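# Reverse the pivot pin so its head sits yellow-side

## Task

The pivot pin was inserted from the wrong side, and its head should sit against the yellow cheek. Take it out, flip it end for end, and push it fully home again through every part it currently passes through.

## Robot and tools

Robot: two seven-joint arms, left_arm and right_arm, each ending in a two-finger parallel gripper. Fixed cameras are cam_high and cam_low, mounted on a stand behind the arms. Wrist cameras are cam_left_wrist and cam_right_wrist. All images are 896x504.

Frames: the scene frame has its origin at table-top height, midway between the nominal arm bases. +x points out over the table, +z points up, and left_arm is on the +y side. Image left and right do not match arm names. Calibrated bases are left_arm (-0.043, +0.400, 0) with quat_wxyz (+1.000, 0, 0, +0.005), and right_arm (-0.057, -0.324, 0) with quat_wxyz (+1.000, 0, 0, +0.015). Each arm reports its hand pose, velocities and targets in its own base frame. The table and fixed cameras use the scene frame. Reported hand poses may be off by a few cm, more at long reach. On a gripper, the fingers point along +z and close along y. end_effector_position is the point between the closed pads, about 2 cm short of the fingertips. When the fingers close, the tips creep about 10 mm further along +z, mostly while the pads are still over 40 mm apart.

Command row (shared by execute_actions and move): one flat list of 14 numbers, each in [-1, 1]. The order is dx, dy, dz, rx, ry, rz, opening for left_arm, then the same seven for right_arm. Always send all 14, even when only one arm moves. The first six numbers per arm are an offset, not a pose. They are measured from that arm's Hand target at the moment the action or move begins, along that Hand target's own axes. The scale is 1.0 = 0.6 m for translation and 1.0 = 180 degrees for rotation, and rx, ry, rz form one rotation vector. Opening is absolute: +1 is fully open (0.084 m), -1 is closed. Sending 0 for all six pose numbers re-commands the current Hand target. A 0 opening is a real half-open command, so to keep a gripper as it is, resend its current command.

execute_actions(actions, cameras): actions is a list of actions. Each action is a table of up to 15 rows, one per 1/30 s step. A short table repeats its last row. Every row counts from the start pose of that action, not from the row before, and repeating an offset in a later action moves the arm further. Images come back only when actions is empty or cameras names them ("all", a list of names, or [] for none). An unknown camera name invalidates the call.

move(target, speed, blend, opening_speed, blocking, cameras): drives each gripper in a straight line toward its target. target is one 14-number row or a list of up to 15 rows, all measured from the same starting Hand targets. The whole move is capped at 10 s. speed is in m/s, from 0.002 to 1, default 0.25, and turning is limited to twice that in rad/s. It can be one value or one per target. blend is in metres: it rounds the corners of a list, and 0 means a stop at each point. opening_speed is the rate the commanded opening changes, per second on the -1..+1 scale, at least 0.2. Openings of the first target are sent at the start. Openings of later targets are sent on arrival, once everything is at rest. Paths do not avoid obstacles or the other arm, and grippers lag and overshoot more at higher speed. The result adds a move: line. done means at rest within 3 mm and 2 degrees. off_target, moving, held and fault are also possible, and limits=paced or limits=held report clipping or withheld steps. blocking=false returns after about 0.5 s while the move continues.

wait(seconds 0-10): lets time pass with the last commands held. stop: brakes a running move. zoom_image(camera, region [x0,y0,x1,y1], at most 504x504 px): enlarges part of the newest image from that camera. clear_fault(arm): clears a reported torque fault on left_arm or right_arm. finished_scene(scene): ends the current scene, given its number, and cannot be undone. Call it only when the pin is reversed, fully seated, and stays so with the robot hands-off.

Control behaviour: on each step the commanded pose is clipped to within 70 mm and 16 degrees of the measured gripper pose. Hand target in the result is the last commanded pose after clipping. Grippers often settle short of it; the next command re-requests it, and you send the remaining gap as an extra offset if needed. Large wrist turns can swing the elbow. To stop pressing on something, command the target back behind the gripper. A blocked arm otherwise keeps pushing and heats up.

Result lines: end_effector_position (m), end_effector_quat_wxyz, velocities (m/s, rad/s) that are omitted when joints read within noise, Joint positions (the last value per arm is the finger opening in metres), joint torques (total drive output including gravity, noisy and offset), grip_measured (measured opening on the command scale), Tool commands, and MOTOR HOT or fault lines.

Gripping: command an opening clearly below grip_measured to hold. The further below, the harder the squeeze, up to about 24 N per pad. Closing fast can over-squeeze.

Avoid: dropping the pin or anything leaving the table, releasing moving parts, fast impacts, and hard pushes against fixed or heavy items. Avoid any contact or press between the two arms, including closing one gripper on the other's fingers. The clearance check blocks some arm-to-arm approaches but not all. Contact torque at a joint's load limit triggers a torque fault, where the arm backs off and stops until clear_fault. The limits in N m are waist 41.8, shoulder 42, upper arm roll 26.7, elbow 26.7, forearm roll 26.7, wrist pitch 14.4, wrist roll 15. Staying at a torque limit for 1 s, or heavy sustained load, also faults. Motors heating to 80 °C brake the arm for 30-60 s. Joint ranges in rad: waist ±6.283, shoulder -2.059..2.094, upper arm roll ±6.283, elbow -0.192..3.927 (straight at 2.742), forearm roll ±6.283, wrist pitch -1.693..3.142, wrist roll ±6.283.

Each tool is called after "Request:" by a JSON object that holds its "op" and its "data", one argument or row to a line.

## Session

Request:
{"op": "execute_actions", "data": {
  "actions": []
}}

Scene clock: 0.00 s.
left_arm: end_effector_position=(+0.5529, -0.0967, +0.1281) grip_measured=+1.00 end_effector_quat_wxyz=(+0.107, -0.595, +0.688, -0.401) | right_arm: end_effector_position=(+0.2542, +0.5435, +0.3381) grip_measured=+1.00 end_effector_quat_wxyz=(-0.377, +0.615, +0.630, +0.287)
Joint positions: left_arm=[-0.144 0.212 -0.002 0.901 -1.887 0.354 -2.95 0.084] | right_arm=[1.292 -0.023 -0.292 1.083 1.197 0.625 -1.451 0.084]
Joint velocities: within noise
Joint torques (N m): no reading
Hand target: left_arm +0.5529, -0.0967, +0.1281; +0.107, -0.595, +0.688, -0.401 | right_arm +0.2542, +0.5435, +0.3381; -0.377, +0.615, +0.630, +0.287
Tool commands: left_gripper/opening=+1.0 right_gripper/opening=+1.0

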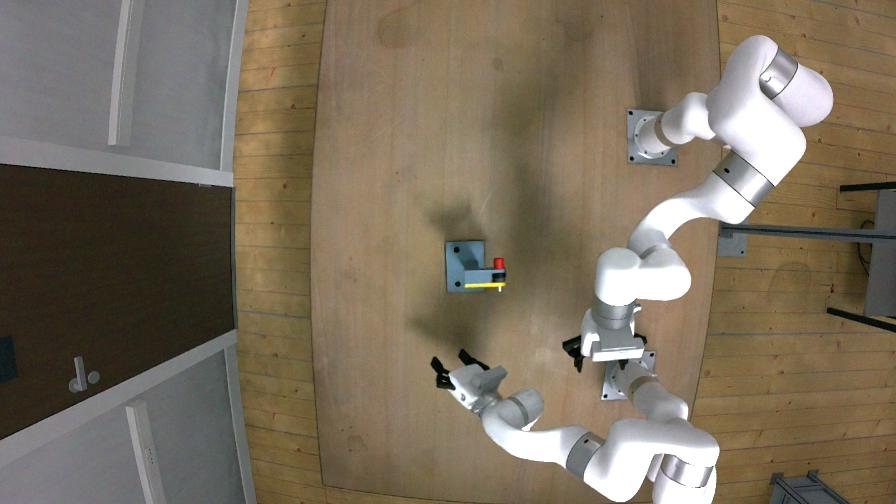

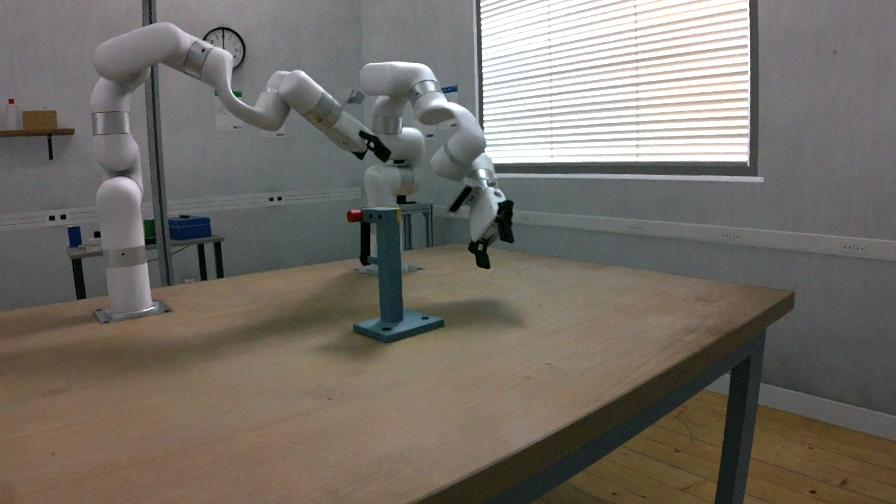

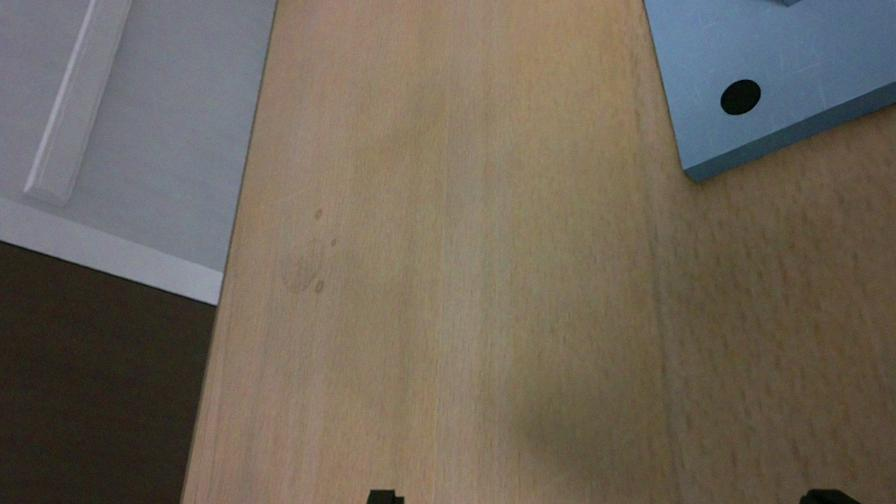

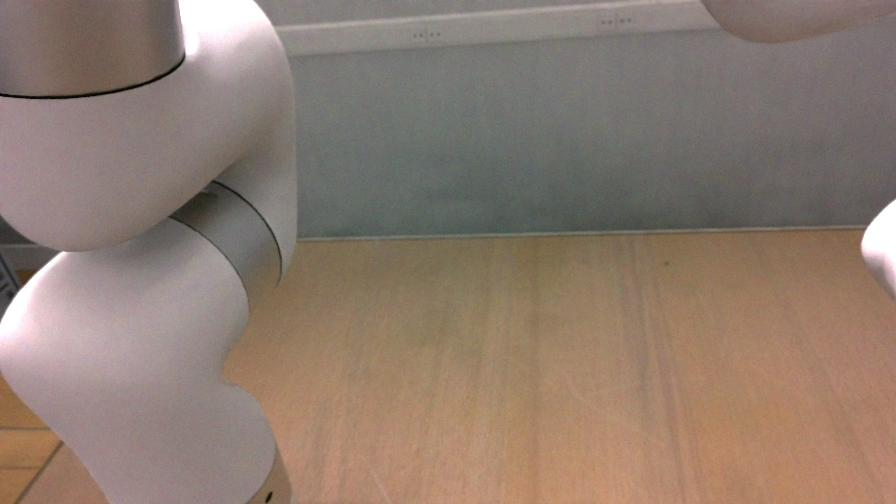

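Request:
{"op": "zoom_image", "data": {
  "camera": "cam_high",
  "region": [430, 225, 530, 305]
}}

Request:
{"op": "zoom_image", "data": {
  "camera": "cam_low",
  "region": [330, 180, 470, 350]
}}

Scaled by 5.040 from the camera's 896x504 image, which has a finer 1280x720 frame.

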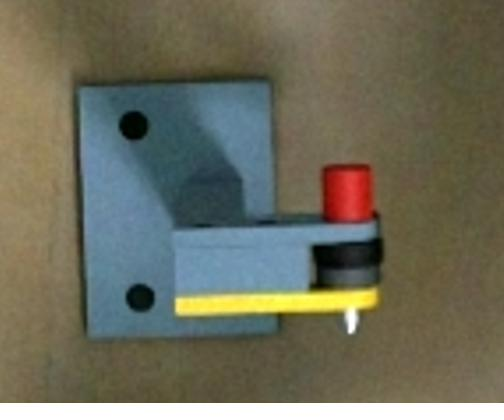

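Scaled by 2.965 from the camera's 896x504 image, which has a finer 1280x720 frame.

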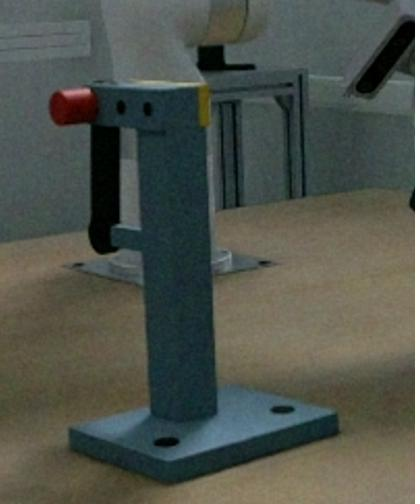

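Request:
{"op": "move", "data": {
  "target": [
    [0,0,0,0,0,0,1,-0.435,0.063,-0.667,-0.034,0.188,-0.024,1],
    [0,0,0,0,0,0,1,-0.477,0.317,-0.662,-0.034,0.188,-0.024,1]
  ],
  "blend": 0.05,
  "cameras": ["all"]
}}

Scene clock: 34.47 s.
left_arm: end_effector_position=(+0.5529, -0.0967, +0.1281) grip_measured=+1.00 end_effector_quat_wxyz=(+0.107, -0.595, +0.688, -0.401) | right_arm: end_effector_position=(+0.4796, +0.0706, +0.3001) grip_measured=+1.00 end_effector_quat_wxyz=(+0.500, -0.500, -0.499, -0.500)
Joint positions: left_arm=[-0.144 0.212 -0.002 0.901 -1.887 0.354 -2.95 0.084] | right_arm=[1.741 -0.788 -1.89 1.157 0.823 1.34 -2.094 0.084]
Joint torques (N m): left_arm=[-0.28 -20.8 0.14 9.61 0.41 -0.25 -0.18] | right_arm=[5.86 9.5 12.43 14.63 -0.75 3.33 2.3]
Hand target: left_arm +0.5529, -0.0967, +0.1281; +0.107, -0.595, +0.688, -0.401 | right_arm +0.4796, +0.0707, +0.3001; +0.501, -0.500, -0.499, -0.500
Off the commanded pose: left_arm 0.000 m, 0 deg | right_arm 0.000 m, 0 deg.
move: done

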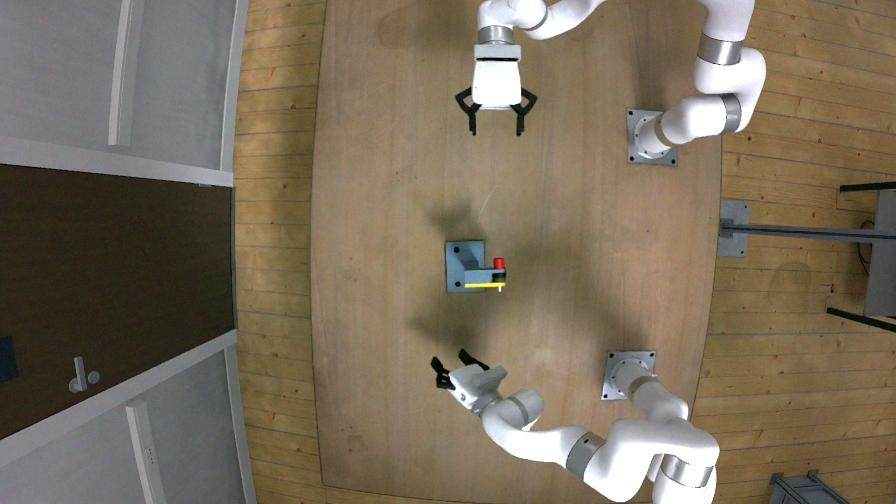

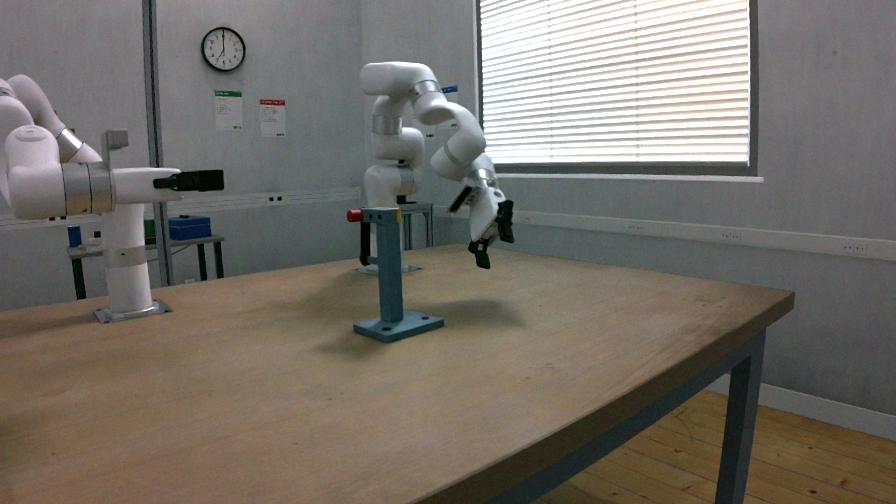

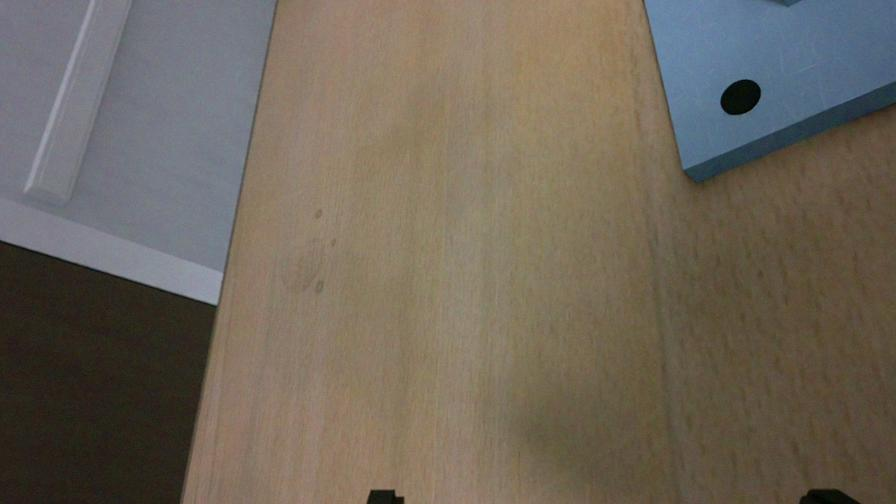

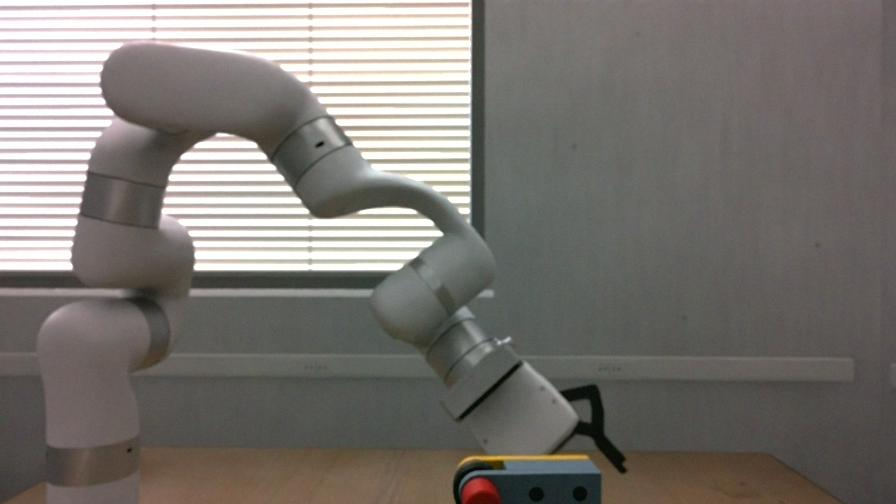

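Request:
{"op": "move", "data": {
  "target": [0,0,0,0,0,0,1,-0.16667,0,0,0,0,0,1],
  "cameras": ["cam_high","cam_right_wrist"]
}}

Request:
{"op": "zoom_image", "data": {
  "camera": "cam_right_wrist",
  "region": [400, 180, 640, 420]
}}

Scene clock: 38.87 s.
left_arm: end_effector_position=(+0.5529, -0.0967, +0.1281) grip_measured=+1.00 end_effector_quat_wxyz=(+0.107, -0.595, +0.688, -0.401) | right_arm: end_effector_position=(+0.4795, +0.0707, +0.2001) grip_measured=+1.00 end_effector_quat_wxyz=(+0.500, -0.500, -0.499, -0.500)
Joint positions: left_arm=[-0.144 0.212 -0.002 0.901 -1.887 0.354 -2.95 0.084] | right_arm=[1.86 -0.95 -2.061 1.157 0.718 1.263 -2.23 0.084]
Joint torques (N m): left_arm=[-0.27 -20.58 -0.01 9.66 0.48 -0.28 -0.11] | right_arm=[5.8 12.26 13.43 11.81 -1.1 -0.77 -1.99]
Hand target: left_arm +0.5529, -0.0967, +0.1281; +0.107, -0.595, +0.688, -0.401 | right_arm +0.4795, +0.0707, +0.2001; +0.501, -0.500, -0.499, -0.500
Off the commanded pose: left_arm 0.000 m, 0 deg | right_arm 0.000 m, 0 deg.
move: done
Images, in order (width x height): cam_high 896x504, cam_right_wrist 896x504.

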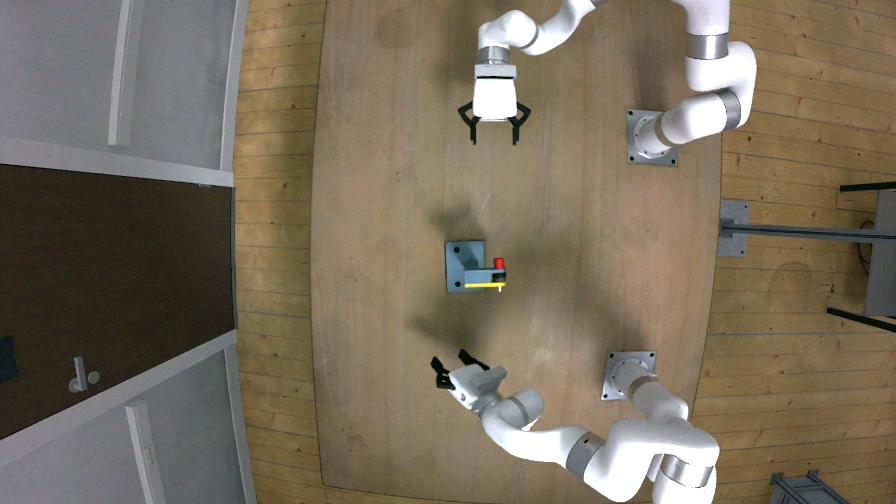

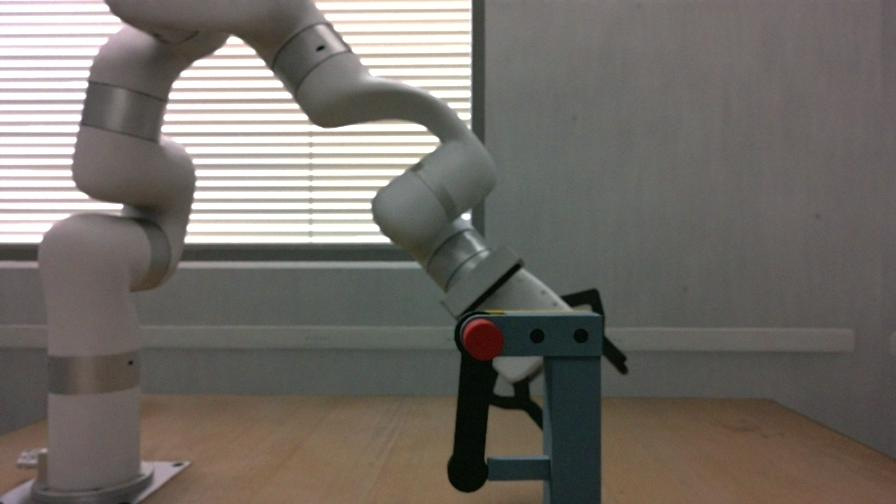

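Scaled by 2.100 from the camera's 896x504 image, which has a finer 1280x720 frame.

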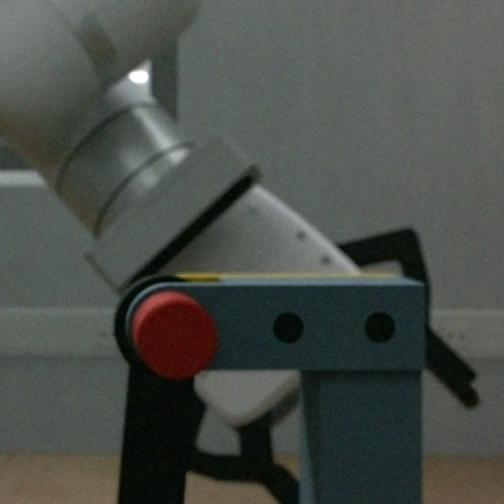

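Request:
{"op": "move", "data": {
  "target": [
    [0.24,0.121,-0.314,0.146,0.049,-0.199,1,0,0,0,0,0,0,1],
    [0.587,0.253,-0.277,0.291,0.0972,-0.398,1,0,0,0,0,0,0,1]
  ],
  "blend": 0.05,
  "cameras": ["all"]
}}

Request:
{"op": "zoom_image", "data": {
  "camera": "cam_left_wrist",
  "region": [330, 150, 750, 500]
}}

Scene clock: 64.97 s.
left_arm: end_effector_position=(+0.2430, -0.3491, +0.2503) grip_measured=+1.00 end_effector_quat_wxyz=(+0.000, +0.707, +0.000, +0.707) | right_arm: end_effector_position=(+0.4795, +0.0707, +0.2001) grip_measured=+1.00 end_effector_quat_wxyz=(+0.500, -0.500, -0.499, -0.500)
Joint positions: left_arm=[0.042 -0.88 -1.516 0.547 -5.198 0.799 -2.389 0.084] | right_arm=[1.86 -0.95 -2.061 1.157 0.718 1.263 -2.23 0.084]
Joint torques (N m): left_arm=[3.79 2.99 14.65 7.21 -1.65 2.48 0.73] | right_arm=[5.77 12.77 13.37 11.26 -0.45 0.3 0.52]
Hand target: left_arm +0.2430, -0.3491, +0.2503; +0.000, +0.707, +0.000, +0.707 | right_arm +0.4795, +0.0707, +0.2001; +0.501, -0.500, -0.499, -0.500
Off the commanded pose: left_arm 0.000 m, 0 deg | right_arm 0.000 m, 0 deg.
move: done

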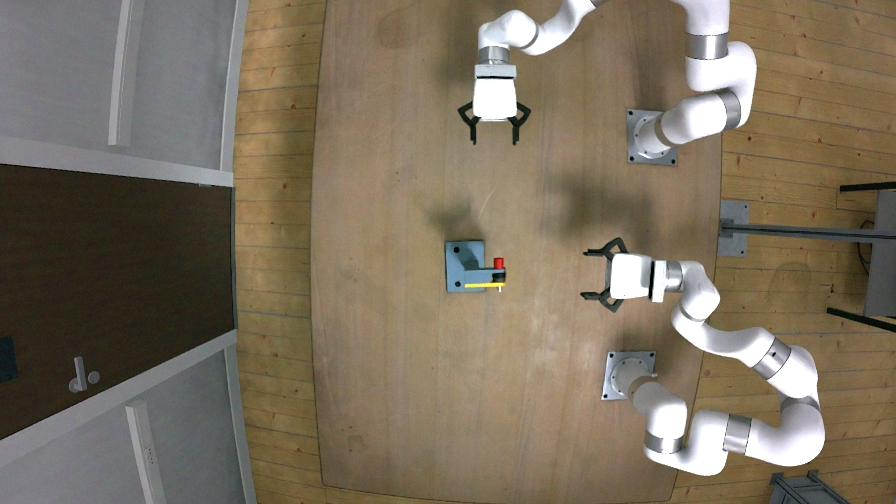

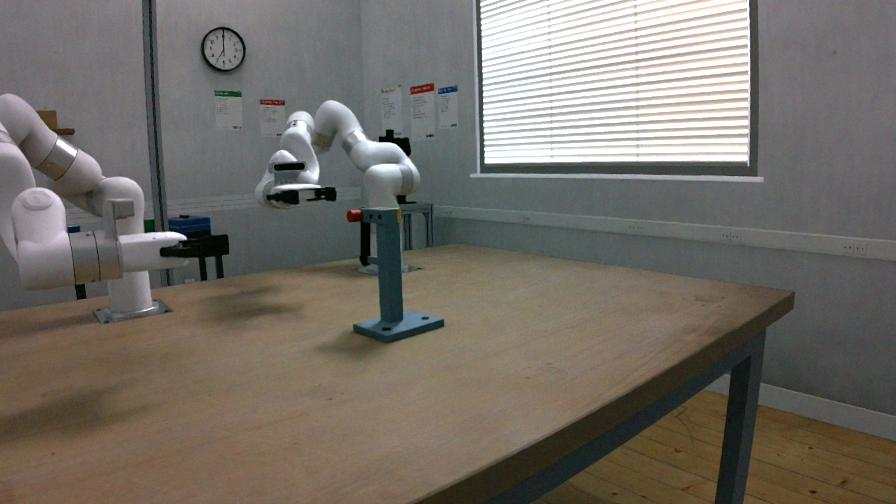

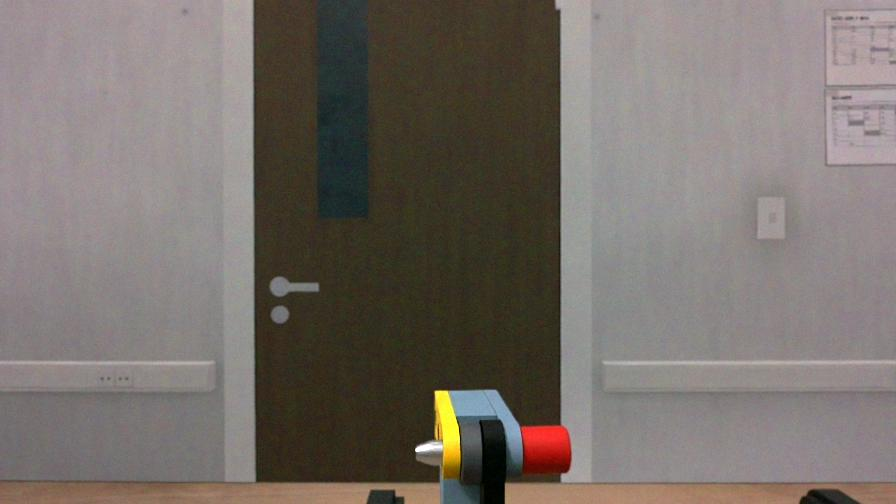

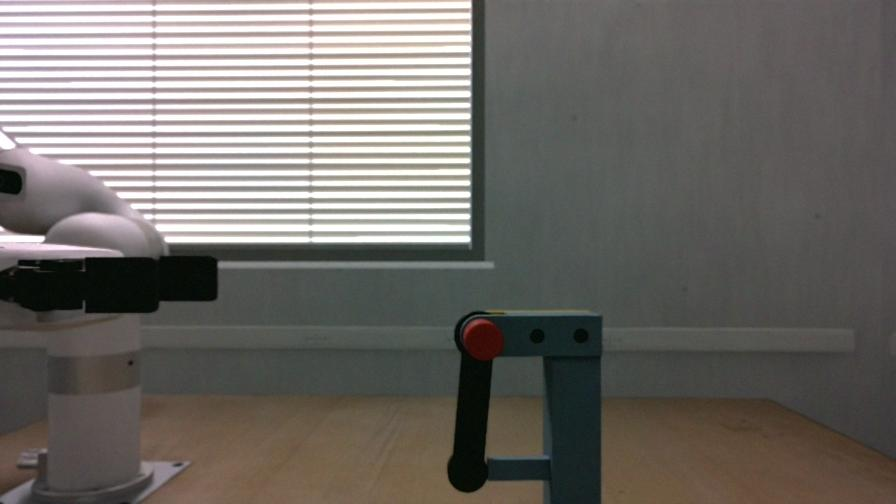

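Scaled by 1.200 from the camera's 896x504 image, which has a finer 1280x720 frame.

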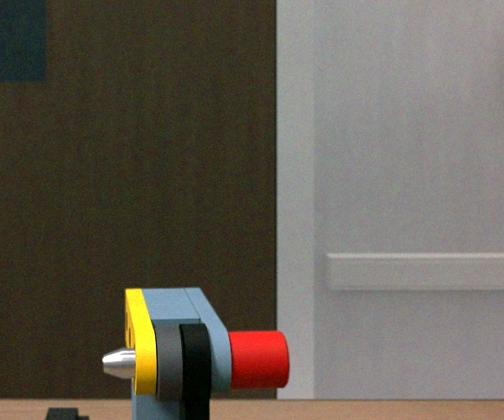

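Request:
{"op": "move", "data": {
  "target": [-0.1333,0,0.1333,0,0,0,1,0,0,0,0,0,0,1],
  "cameras": ["cam_left_wrist"]
}}

Request:
{"op": "zoom_image", "data": {
  "camera": "cam_left_wrist",
  "region": [330, 150, 750, 500]
}}

Scene clock: 84.50 s.
left_arm: end_effector_position=(+0.3230, -0.3492, +0.1703) grip_measured=+1.00 end_effector_quat_wxyz=(+0.000, +0.707, +0.000, +0.707) | right_arm: end_effector_position=(+0.4795, +0.0707, +0.2001) grip_measured=+1.00 end_effector_quat_wxyz=(+0.500, -0.500, -0.499, -0.500)
Joint positions: left_arm=[0.505 -1.061 -1.785 0.651 -5.007 0.575 -2.743 0.084] | right_arm=[1.86 -0.95 -2.061 1.157 0.718 1.263 -2.23 0.084]
Joint torques (N m): left_arm=[3.74 7.56 17.95 4.67 1.75 0.29 -1.04] | right_arm=[5.35 12.75 13.78 11.09 -0.15 0.9 0.63]
Hand target: left_arm +0.3230, -0.3492, +0.1703; +0.000, +0.707, +0.000, +0.707 | right_arm +0.4795, +0.0707, +0.2001; +0.501, -0.500, -0.499, -0.500
Off the commanded pose: left_arm 0.000 m, 0 deg | right_arm 0.000 m, 0 deg.
move: done
Images, in order (width x height): cam_left_wrist 896x504.

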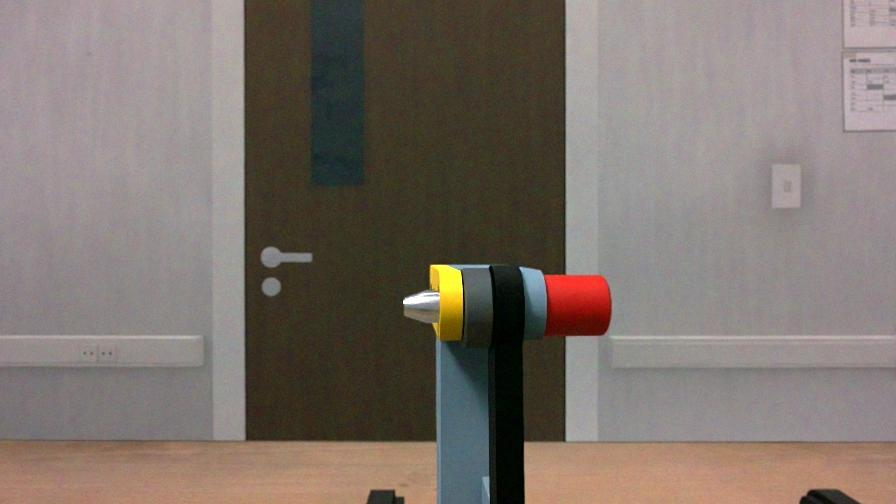

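Scaled by 1.200 from the camera's 896x504 image, which has a finer 1280x720 frame.

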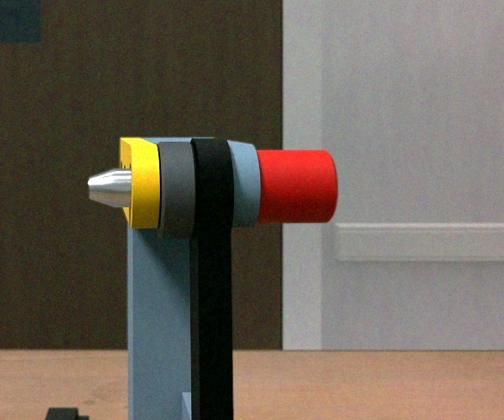

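Request:
{"op": "move", "data": {
  "target": [
    [0.15,-0.15,-0.1,0,0,0,1,0,0,0,0,0,0,1],
    [0.383,-0.333,0.033,0.385,-0.385,-0.385,1,0,0,0,0,0,0,1]
  ],
  "blend": 0.04,
  "cameras": ["all"]
}}

Scene clock: 120.37 s.
left_arm: end_effector_position=(+0.3428, -0.1493, +0.3999) grip_measured=+1.00 end_effector_quat_wxyz=(+0.000, +0.707, +0.707, +0.000) | right_arm: end_effector_position=(+0.4795, +0.0707, +0.2001) grip_measured=+1.00 end_effector_quat_wxyz=(+0.500, -0.500, -0.499, -0.500)
Joint positions: left_arm=[-0.411 -0.318 0 1.289 -6.284 1.606 -1.981 0.084] | right_arm=[1.86 -0.95 -2.061 1.157 0.718 1.263 -2.23 0.084]
Joint torques (N m): left_arm=[-4.48 -16.05 2.64 12.64 -1.72 -0.76 -0.94] | right_arm=[3.81 12.29 16.04 10.74 -0.64 2.22 0.59]
Hand target: left_arm +0.3428, -0.1492, +0.4000; +0.000, +0.707, +0.707, +0.000 | right_arm +0.4795, +0.0707, +0.2001; +0.501, -0.500, -0.499, -0.500
Off the commanded pose: left_arm 0.000 m, 0 deg | right_arm 0.000 m, 0 deg.
joint sent to its limit (left arm) — joint 5 (forearm roll), lower limit. The joint targets still meet the commanded pose.
move: done

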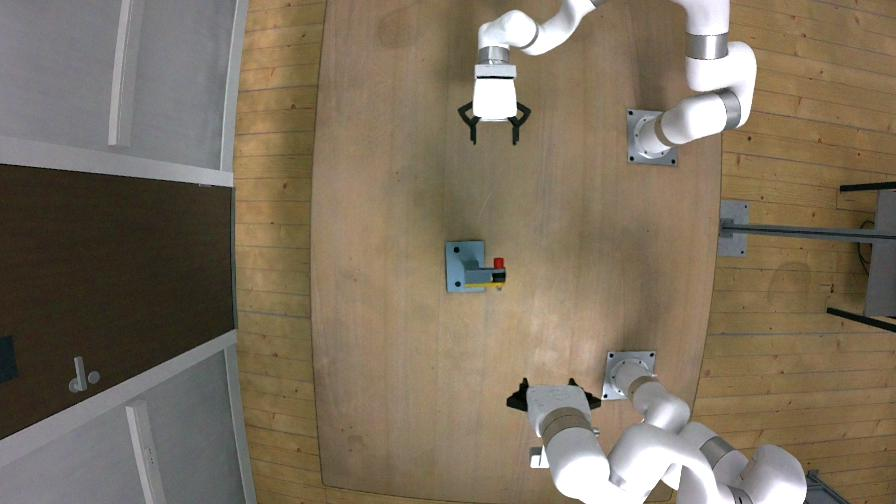

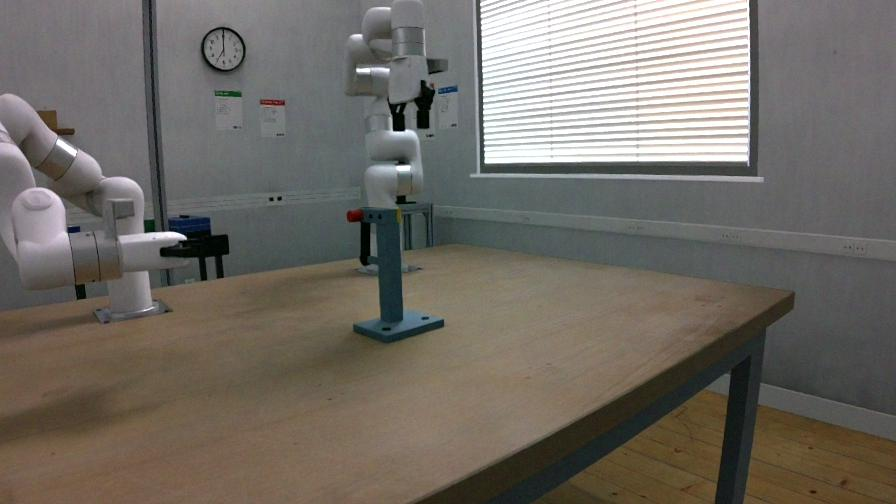

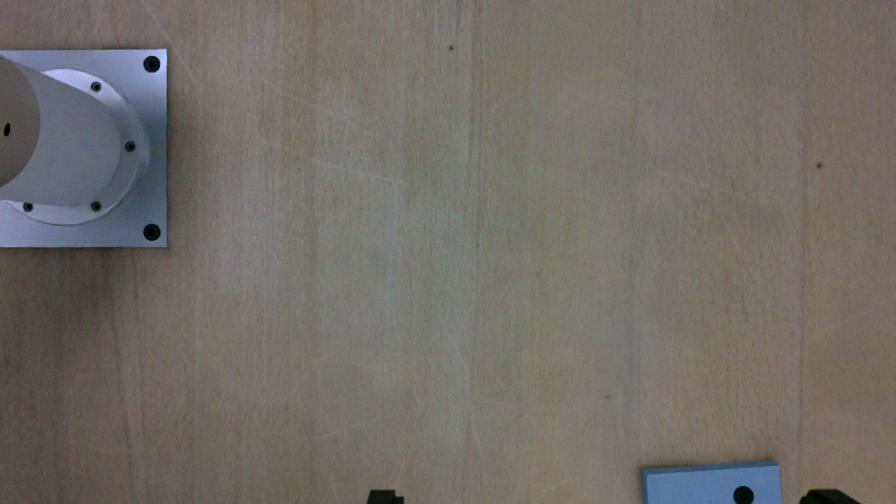

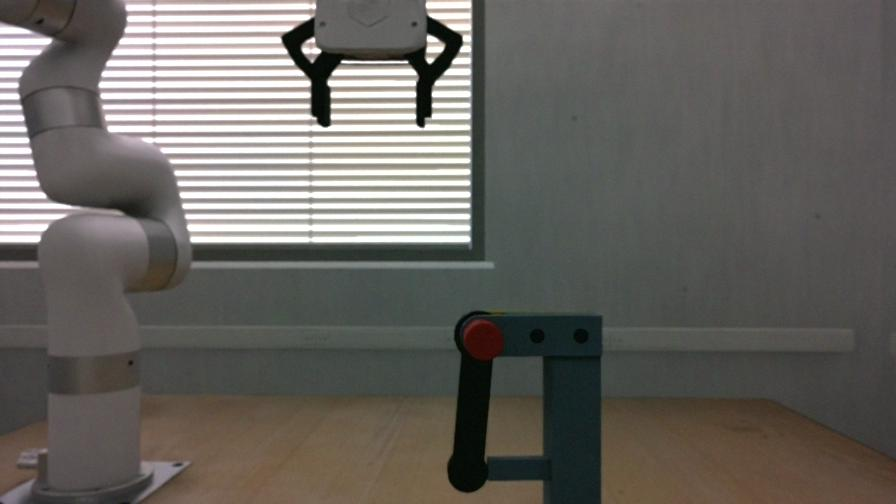

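Request:
{"op": "move", "data": {
  "target": [-0.3617,0.15,0.1167,0,0,0,1,0,0,0,0,0,0,1],
  "cameras": ["all"]
}}

Scene clock: 136.50 s.
left_arm: end_effector_position=(+0.4328, -0.3663, +0.3302) grip_measured=+1.00 end_effector_quat_wxyz=(+0.000, +0.707, +0.707, +0.000) | right_arm: end_effector_position=(+0.4795, +0.0707, +0.2001) grip_measured=+1.00 end_effector_quat_wxyz=(+0.500, -0.500, -0.499, -0.500)
Joint positions: left_arm=[-0.628 0.328 -0.097 1.83 -6.253 1.502 -2.292 0.084] | right_arm=[1.86 -0.95 -2.061 1.157 0.718 1.263 -2.23 0.084]
Joint torques (N m): left_arm=[-4.22 -21.16 -3.59 12.94 1.97 -0.22 -0.91] | right_arm=[3.12 12.48 16.02 10.48 -0.97 2.93 0.51]
Hand target: left_arm +0.4328, -0.3663, +0.3302; +0.000, +0.707, +0.707, +0.000 | right_arm +0.4795, +0.0707, +0.2001; +0.501, -0.500, -0.499, -0.500
Off the commanded pose: left_arm 0.000 m, 0 deg | right_arm 0.000 m, 0 deg.
move: done

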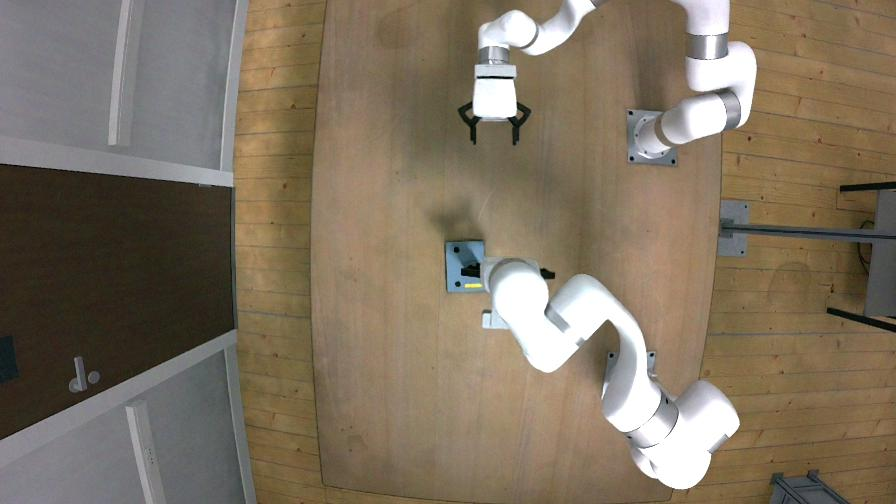

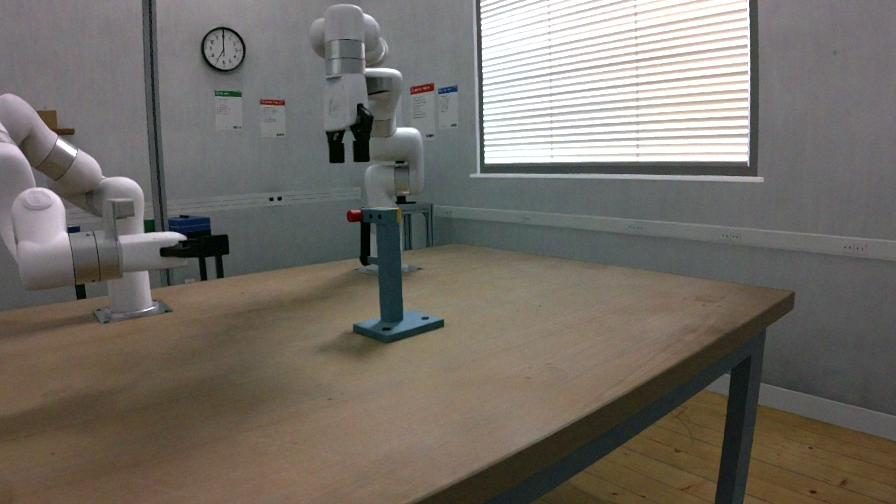

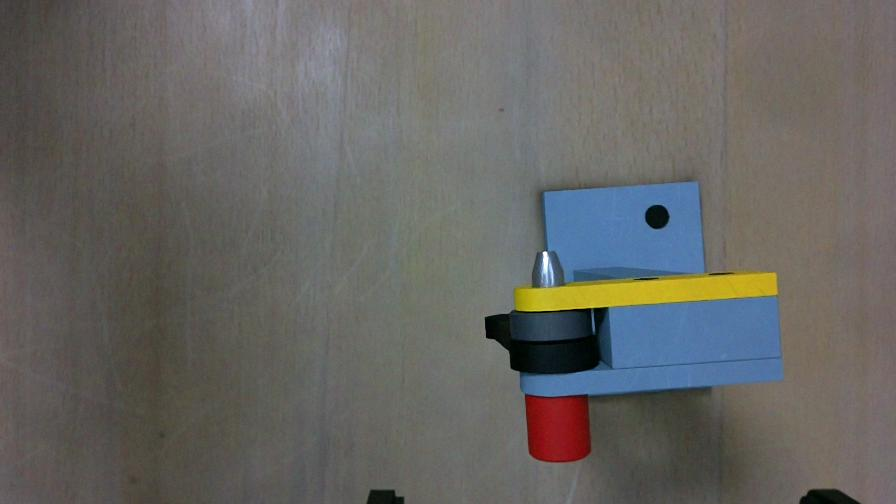

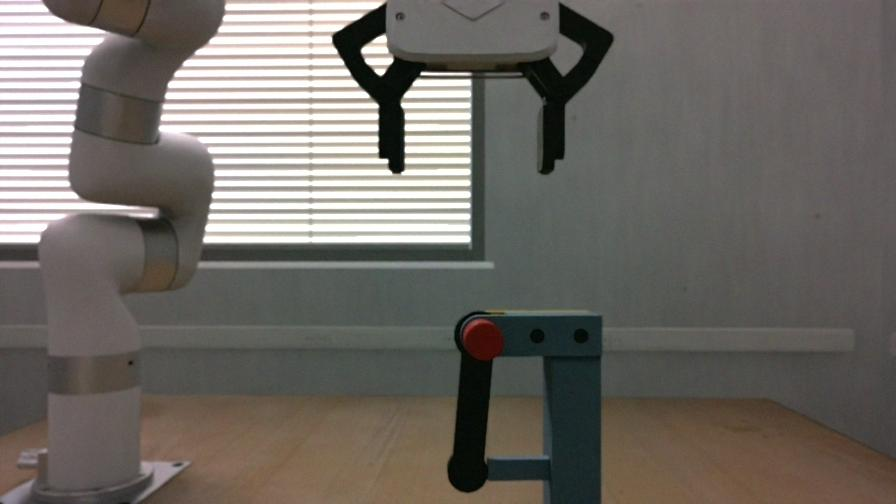

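Request:
{"op": "move", "data": {
  "target": [0.01,0.0138,0.1,0,0,-0.022,1,0,0,0,0,0,0,1],
  "cameras": ["cam_low","cam_left_wrist","cam_right_wrist"]
}}

Request:
{"op": "zoom_image", "data": {
  "camera": "cam_low",
  "region": [290, 130, 430, 270]
}}

Request:
{"op": "zoom_image", "data": {
  "camera": "cam_right_wrist",
  "region": [350, 180, 640, 420]
}}

Scene clock: 151.03 s.
left_arm: end_effector_position=(+0.4411, -0.3604, +0.2703) grip_measured=+1.00 end_effector_quat_wxyz=(+0.000, +0.682, +0.731, +0.000) | right_arm: end_effector_position=(+0.4795, +0.0707, +0.2001) grip_measured=+1.00 end_effector_quat_wxyz=(+0.501, -0.500, -0.499, -0.500)
Joint positions: left_arm=[-0.618 0.322 -0.082 1.65 -6.257 1.328 -2.342 0.084] | right_arm=[1.86 -0.95 -2.061 1.157 0.718 1.263 -2.23 0.084]
Joint torques (N m): left_arm=[3.7 -21.12 1.51 10.31 -1.55 -2.88 -1.08] | right_arm=[2.29 12.26 15.74 10.39 -0.75 3.22 0.51]
Hand target: left_arm +0.4411, -0.3604, +0.2702; +0.000, +0.682, +0.731, +0.000 | right_arm +0.4795, +0.0707, +0.2001; +0.501, -0.500, -0.499, -0.500
Off the commanded pose: left_arm 0.000 m, 0 deg | right_arm 0.000 m, 0 deg.
move: done
Images, in order (width x height): cam_low 896x504, cam_left_wrist 896x504, cam_right_wrist 896x504.

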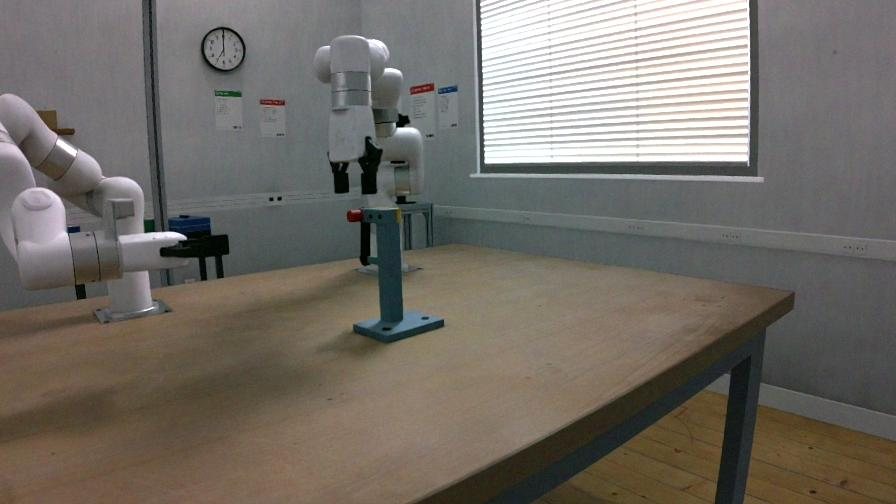

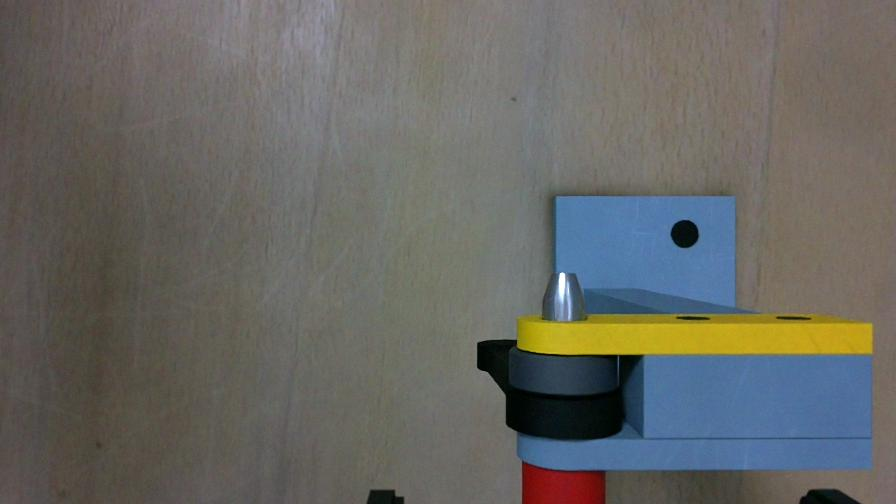

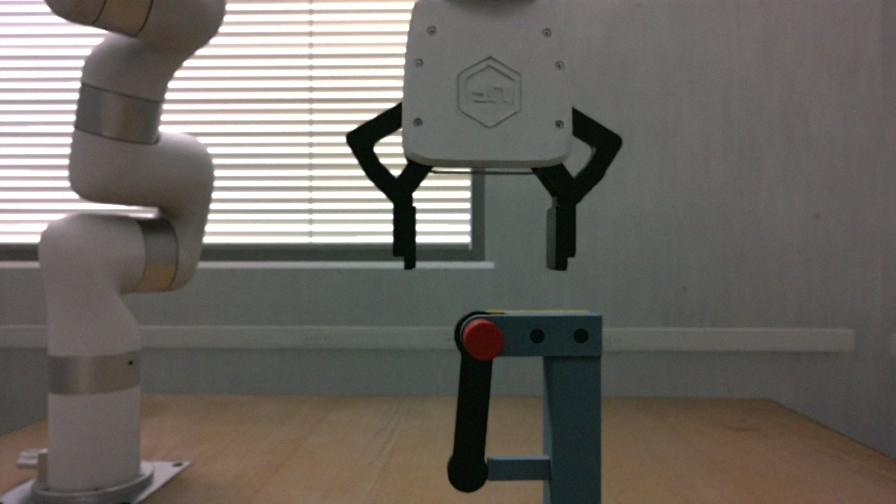

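Scaled by 3.600 from the camera's 896x504 image, which has a finer 1280x720 frame.

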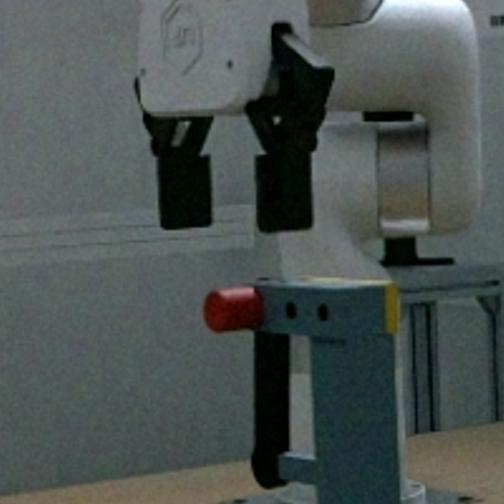

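Scaled by 1.738 from the camera's 896x504 image, which has a finer 1280x720 frame.

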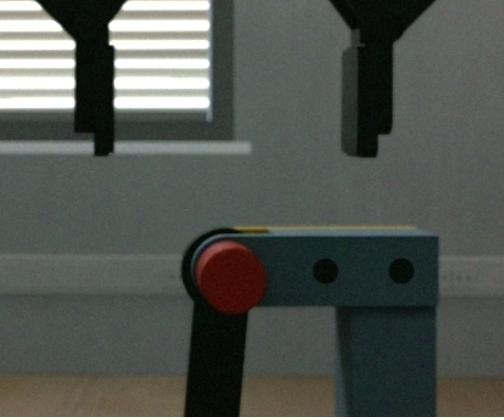

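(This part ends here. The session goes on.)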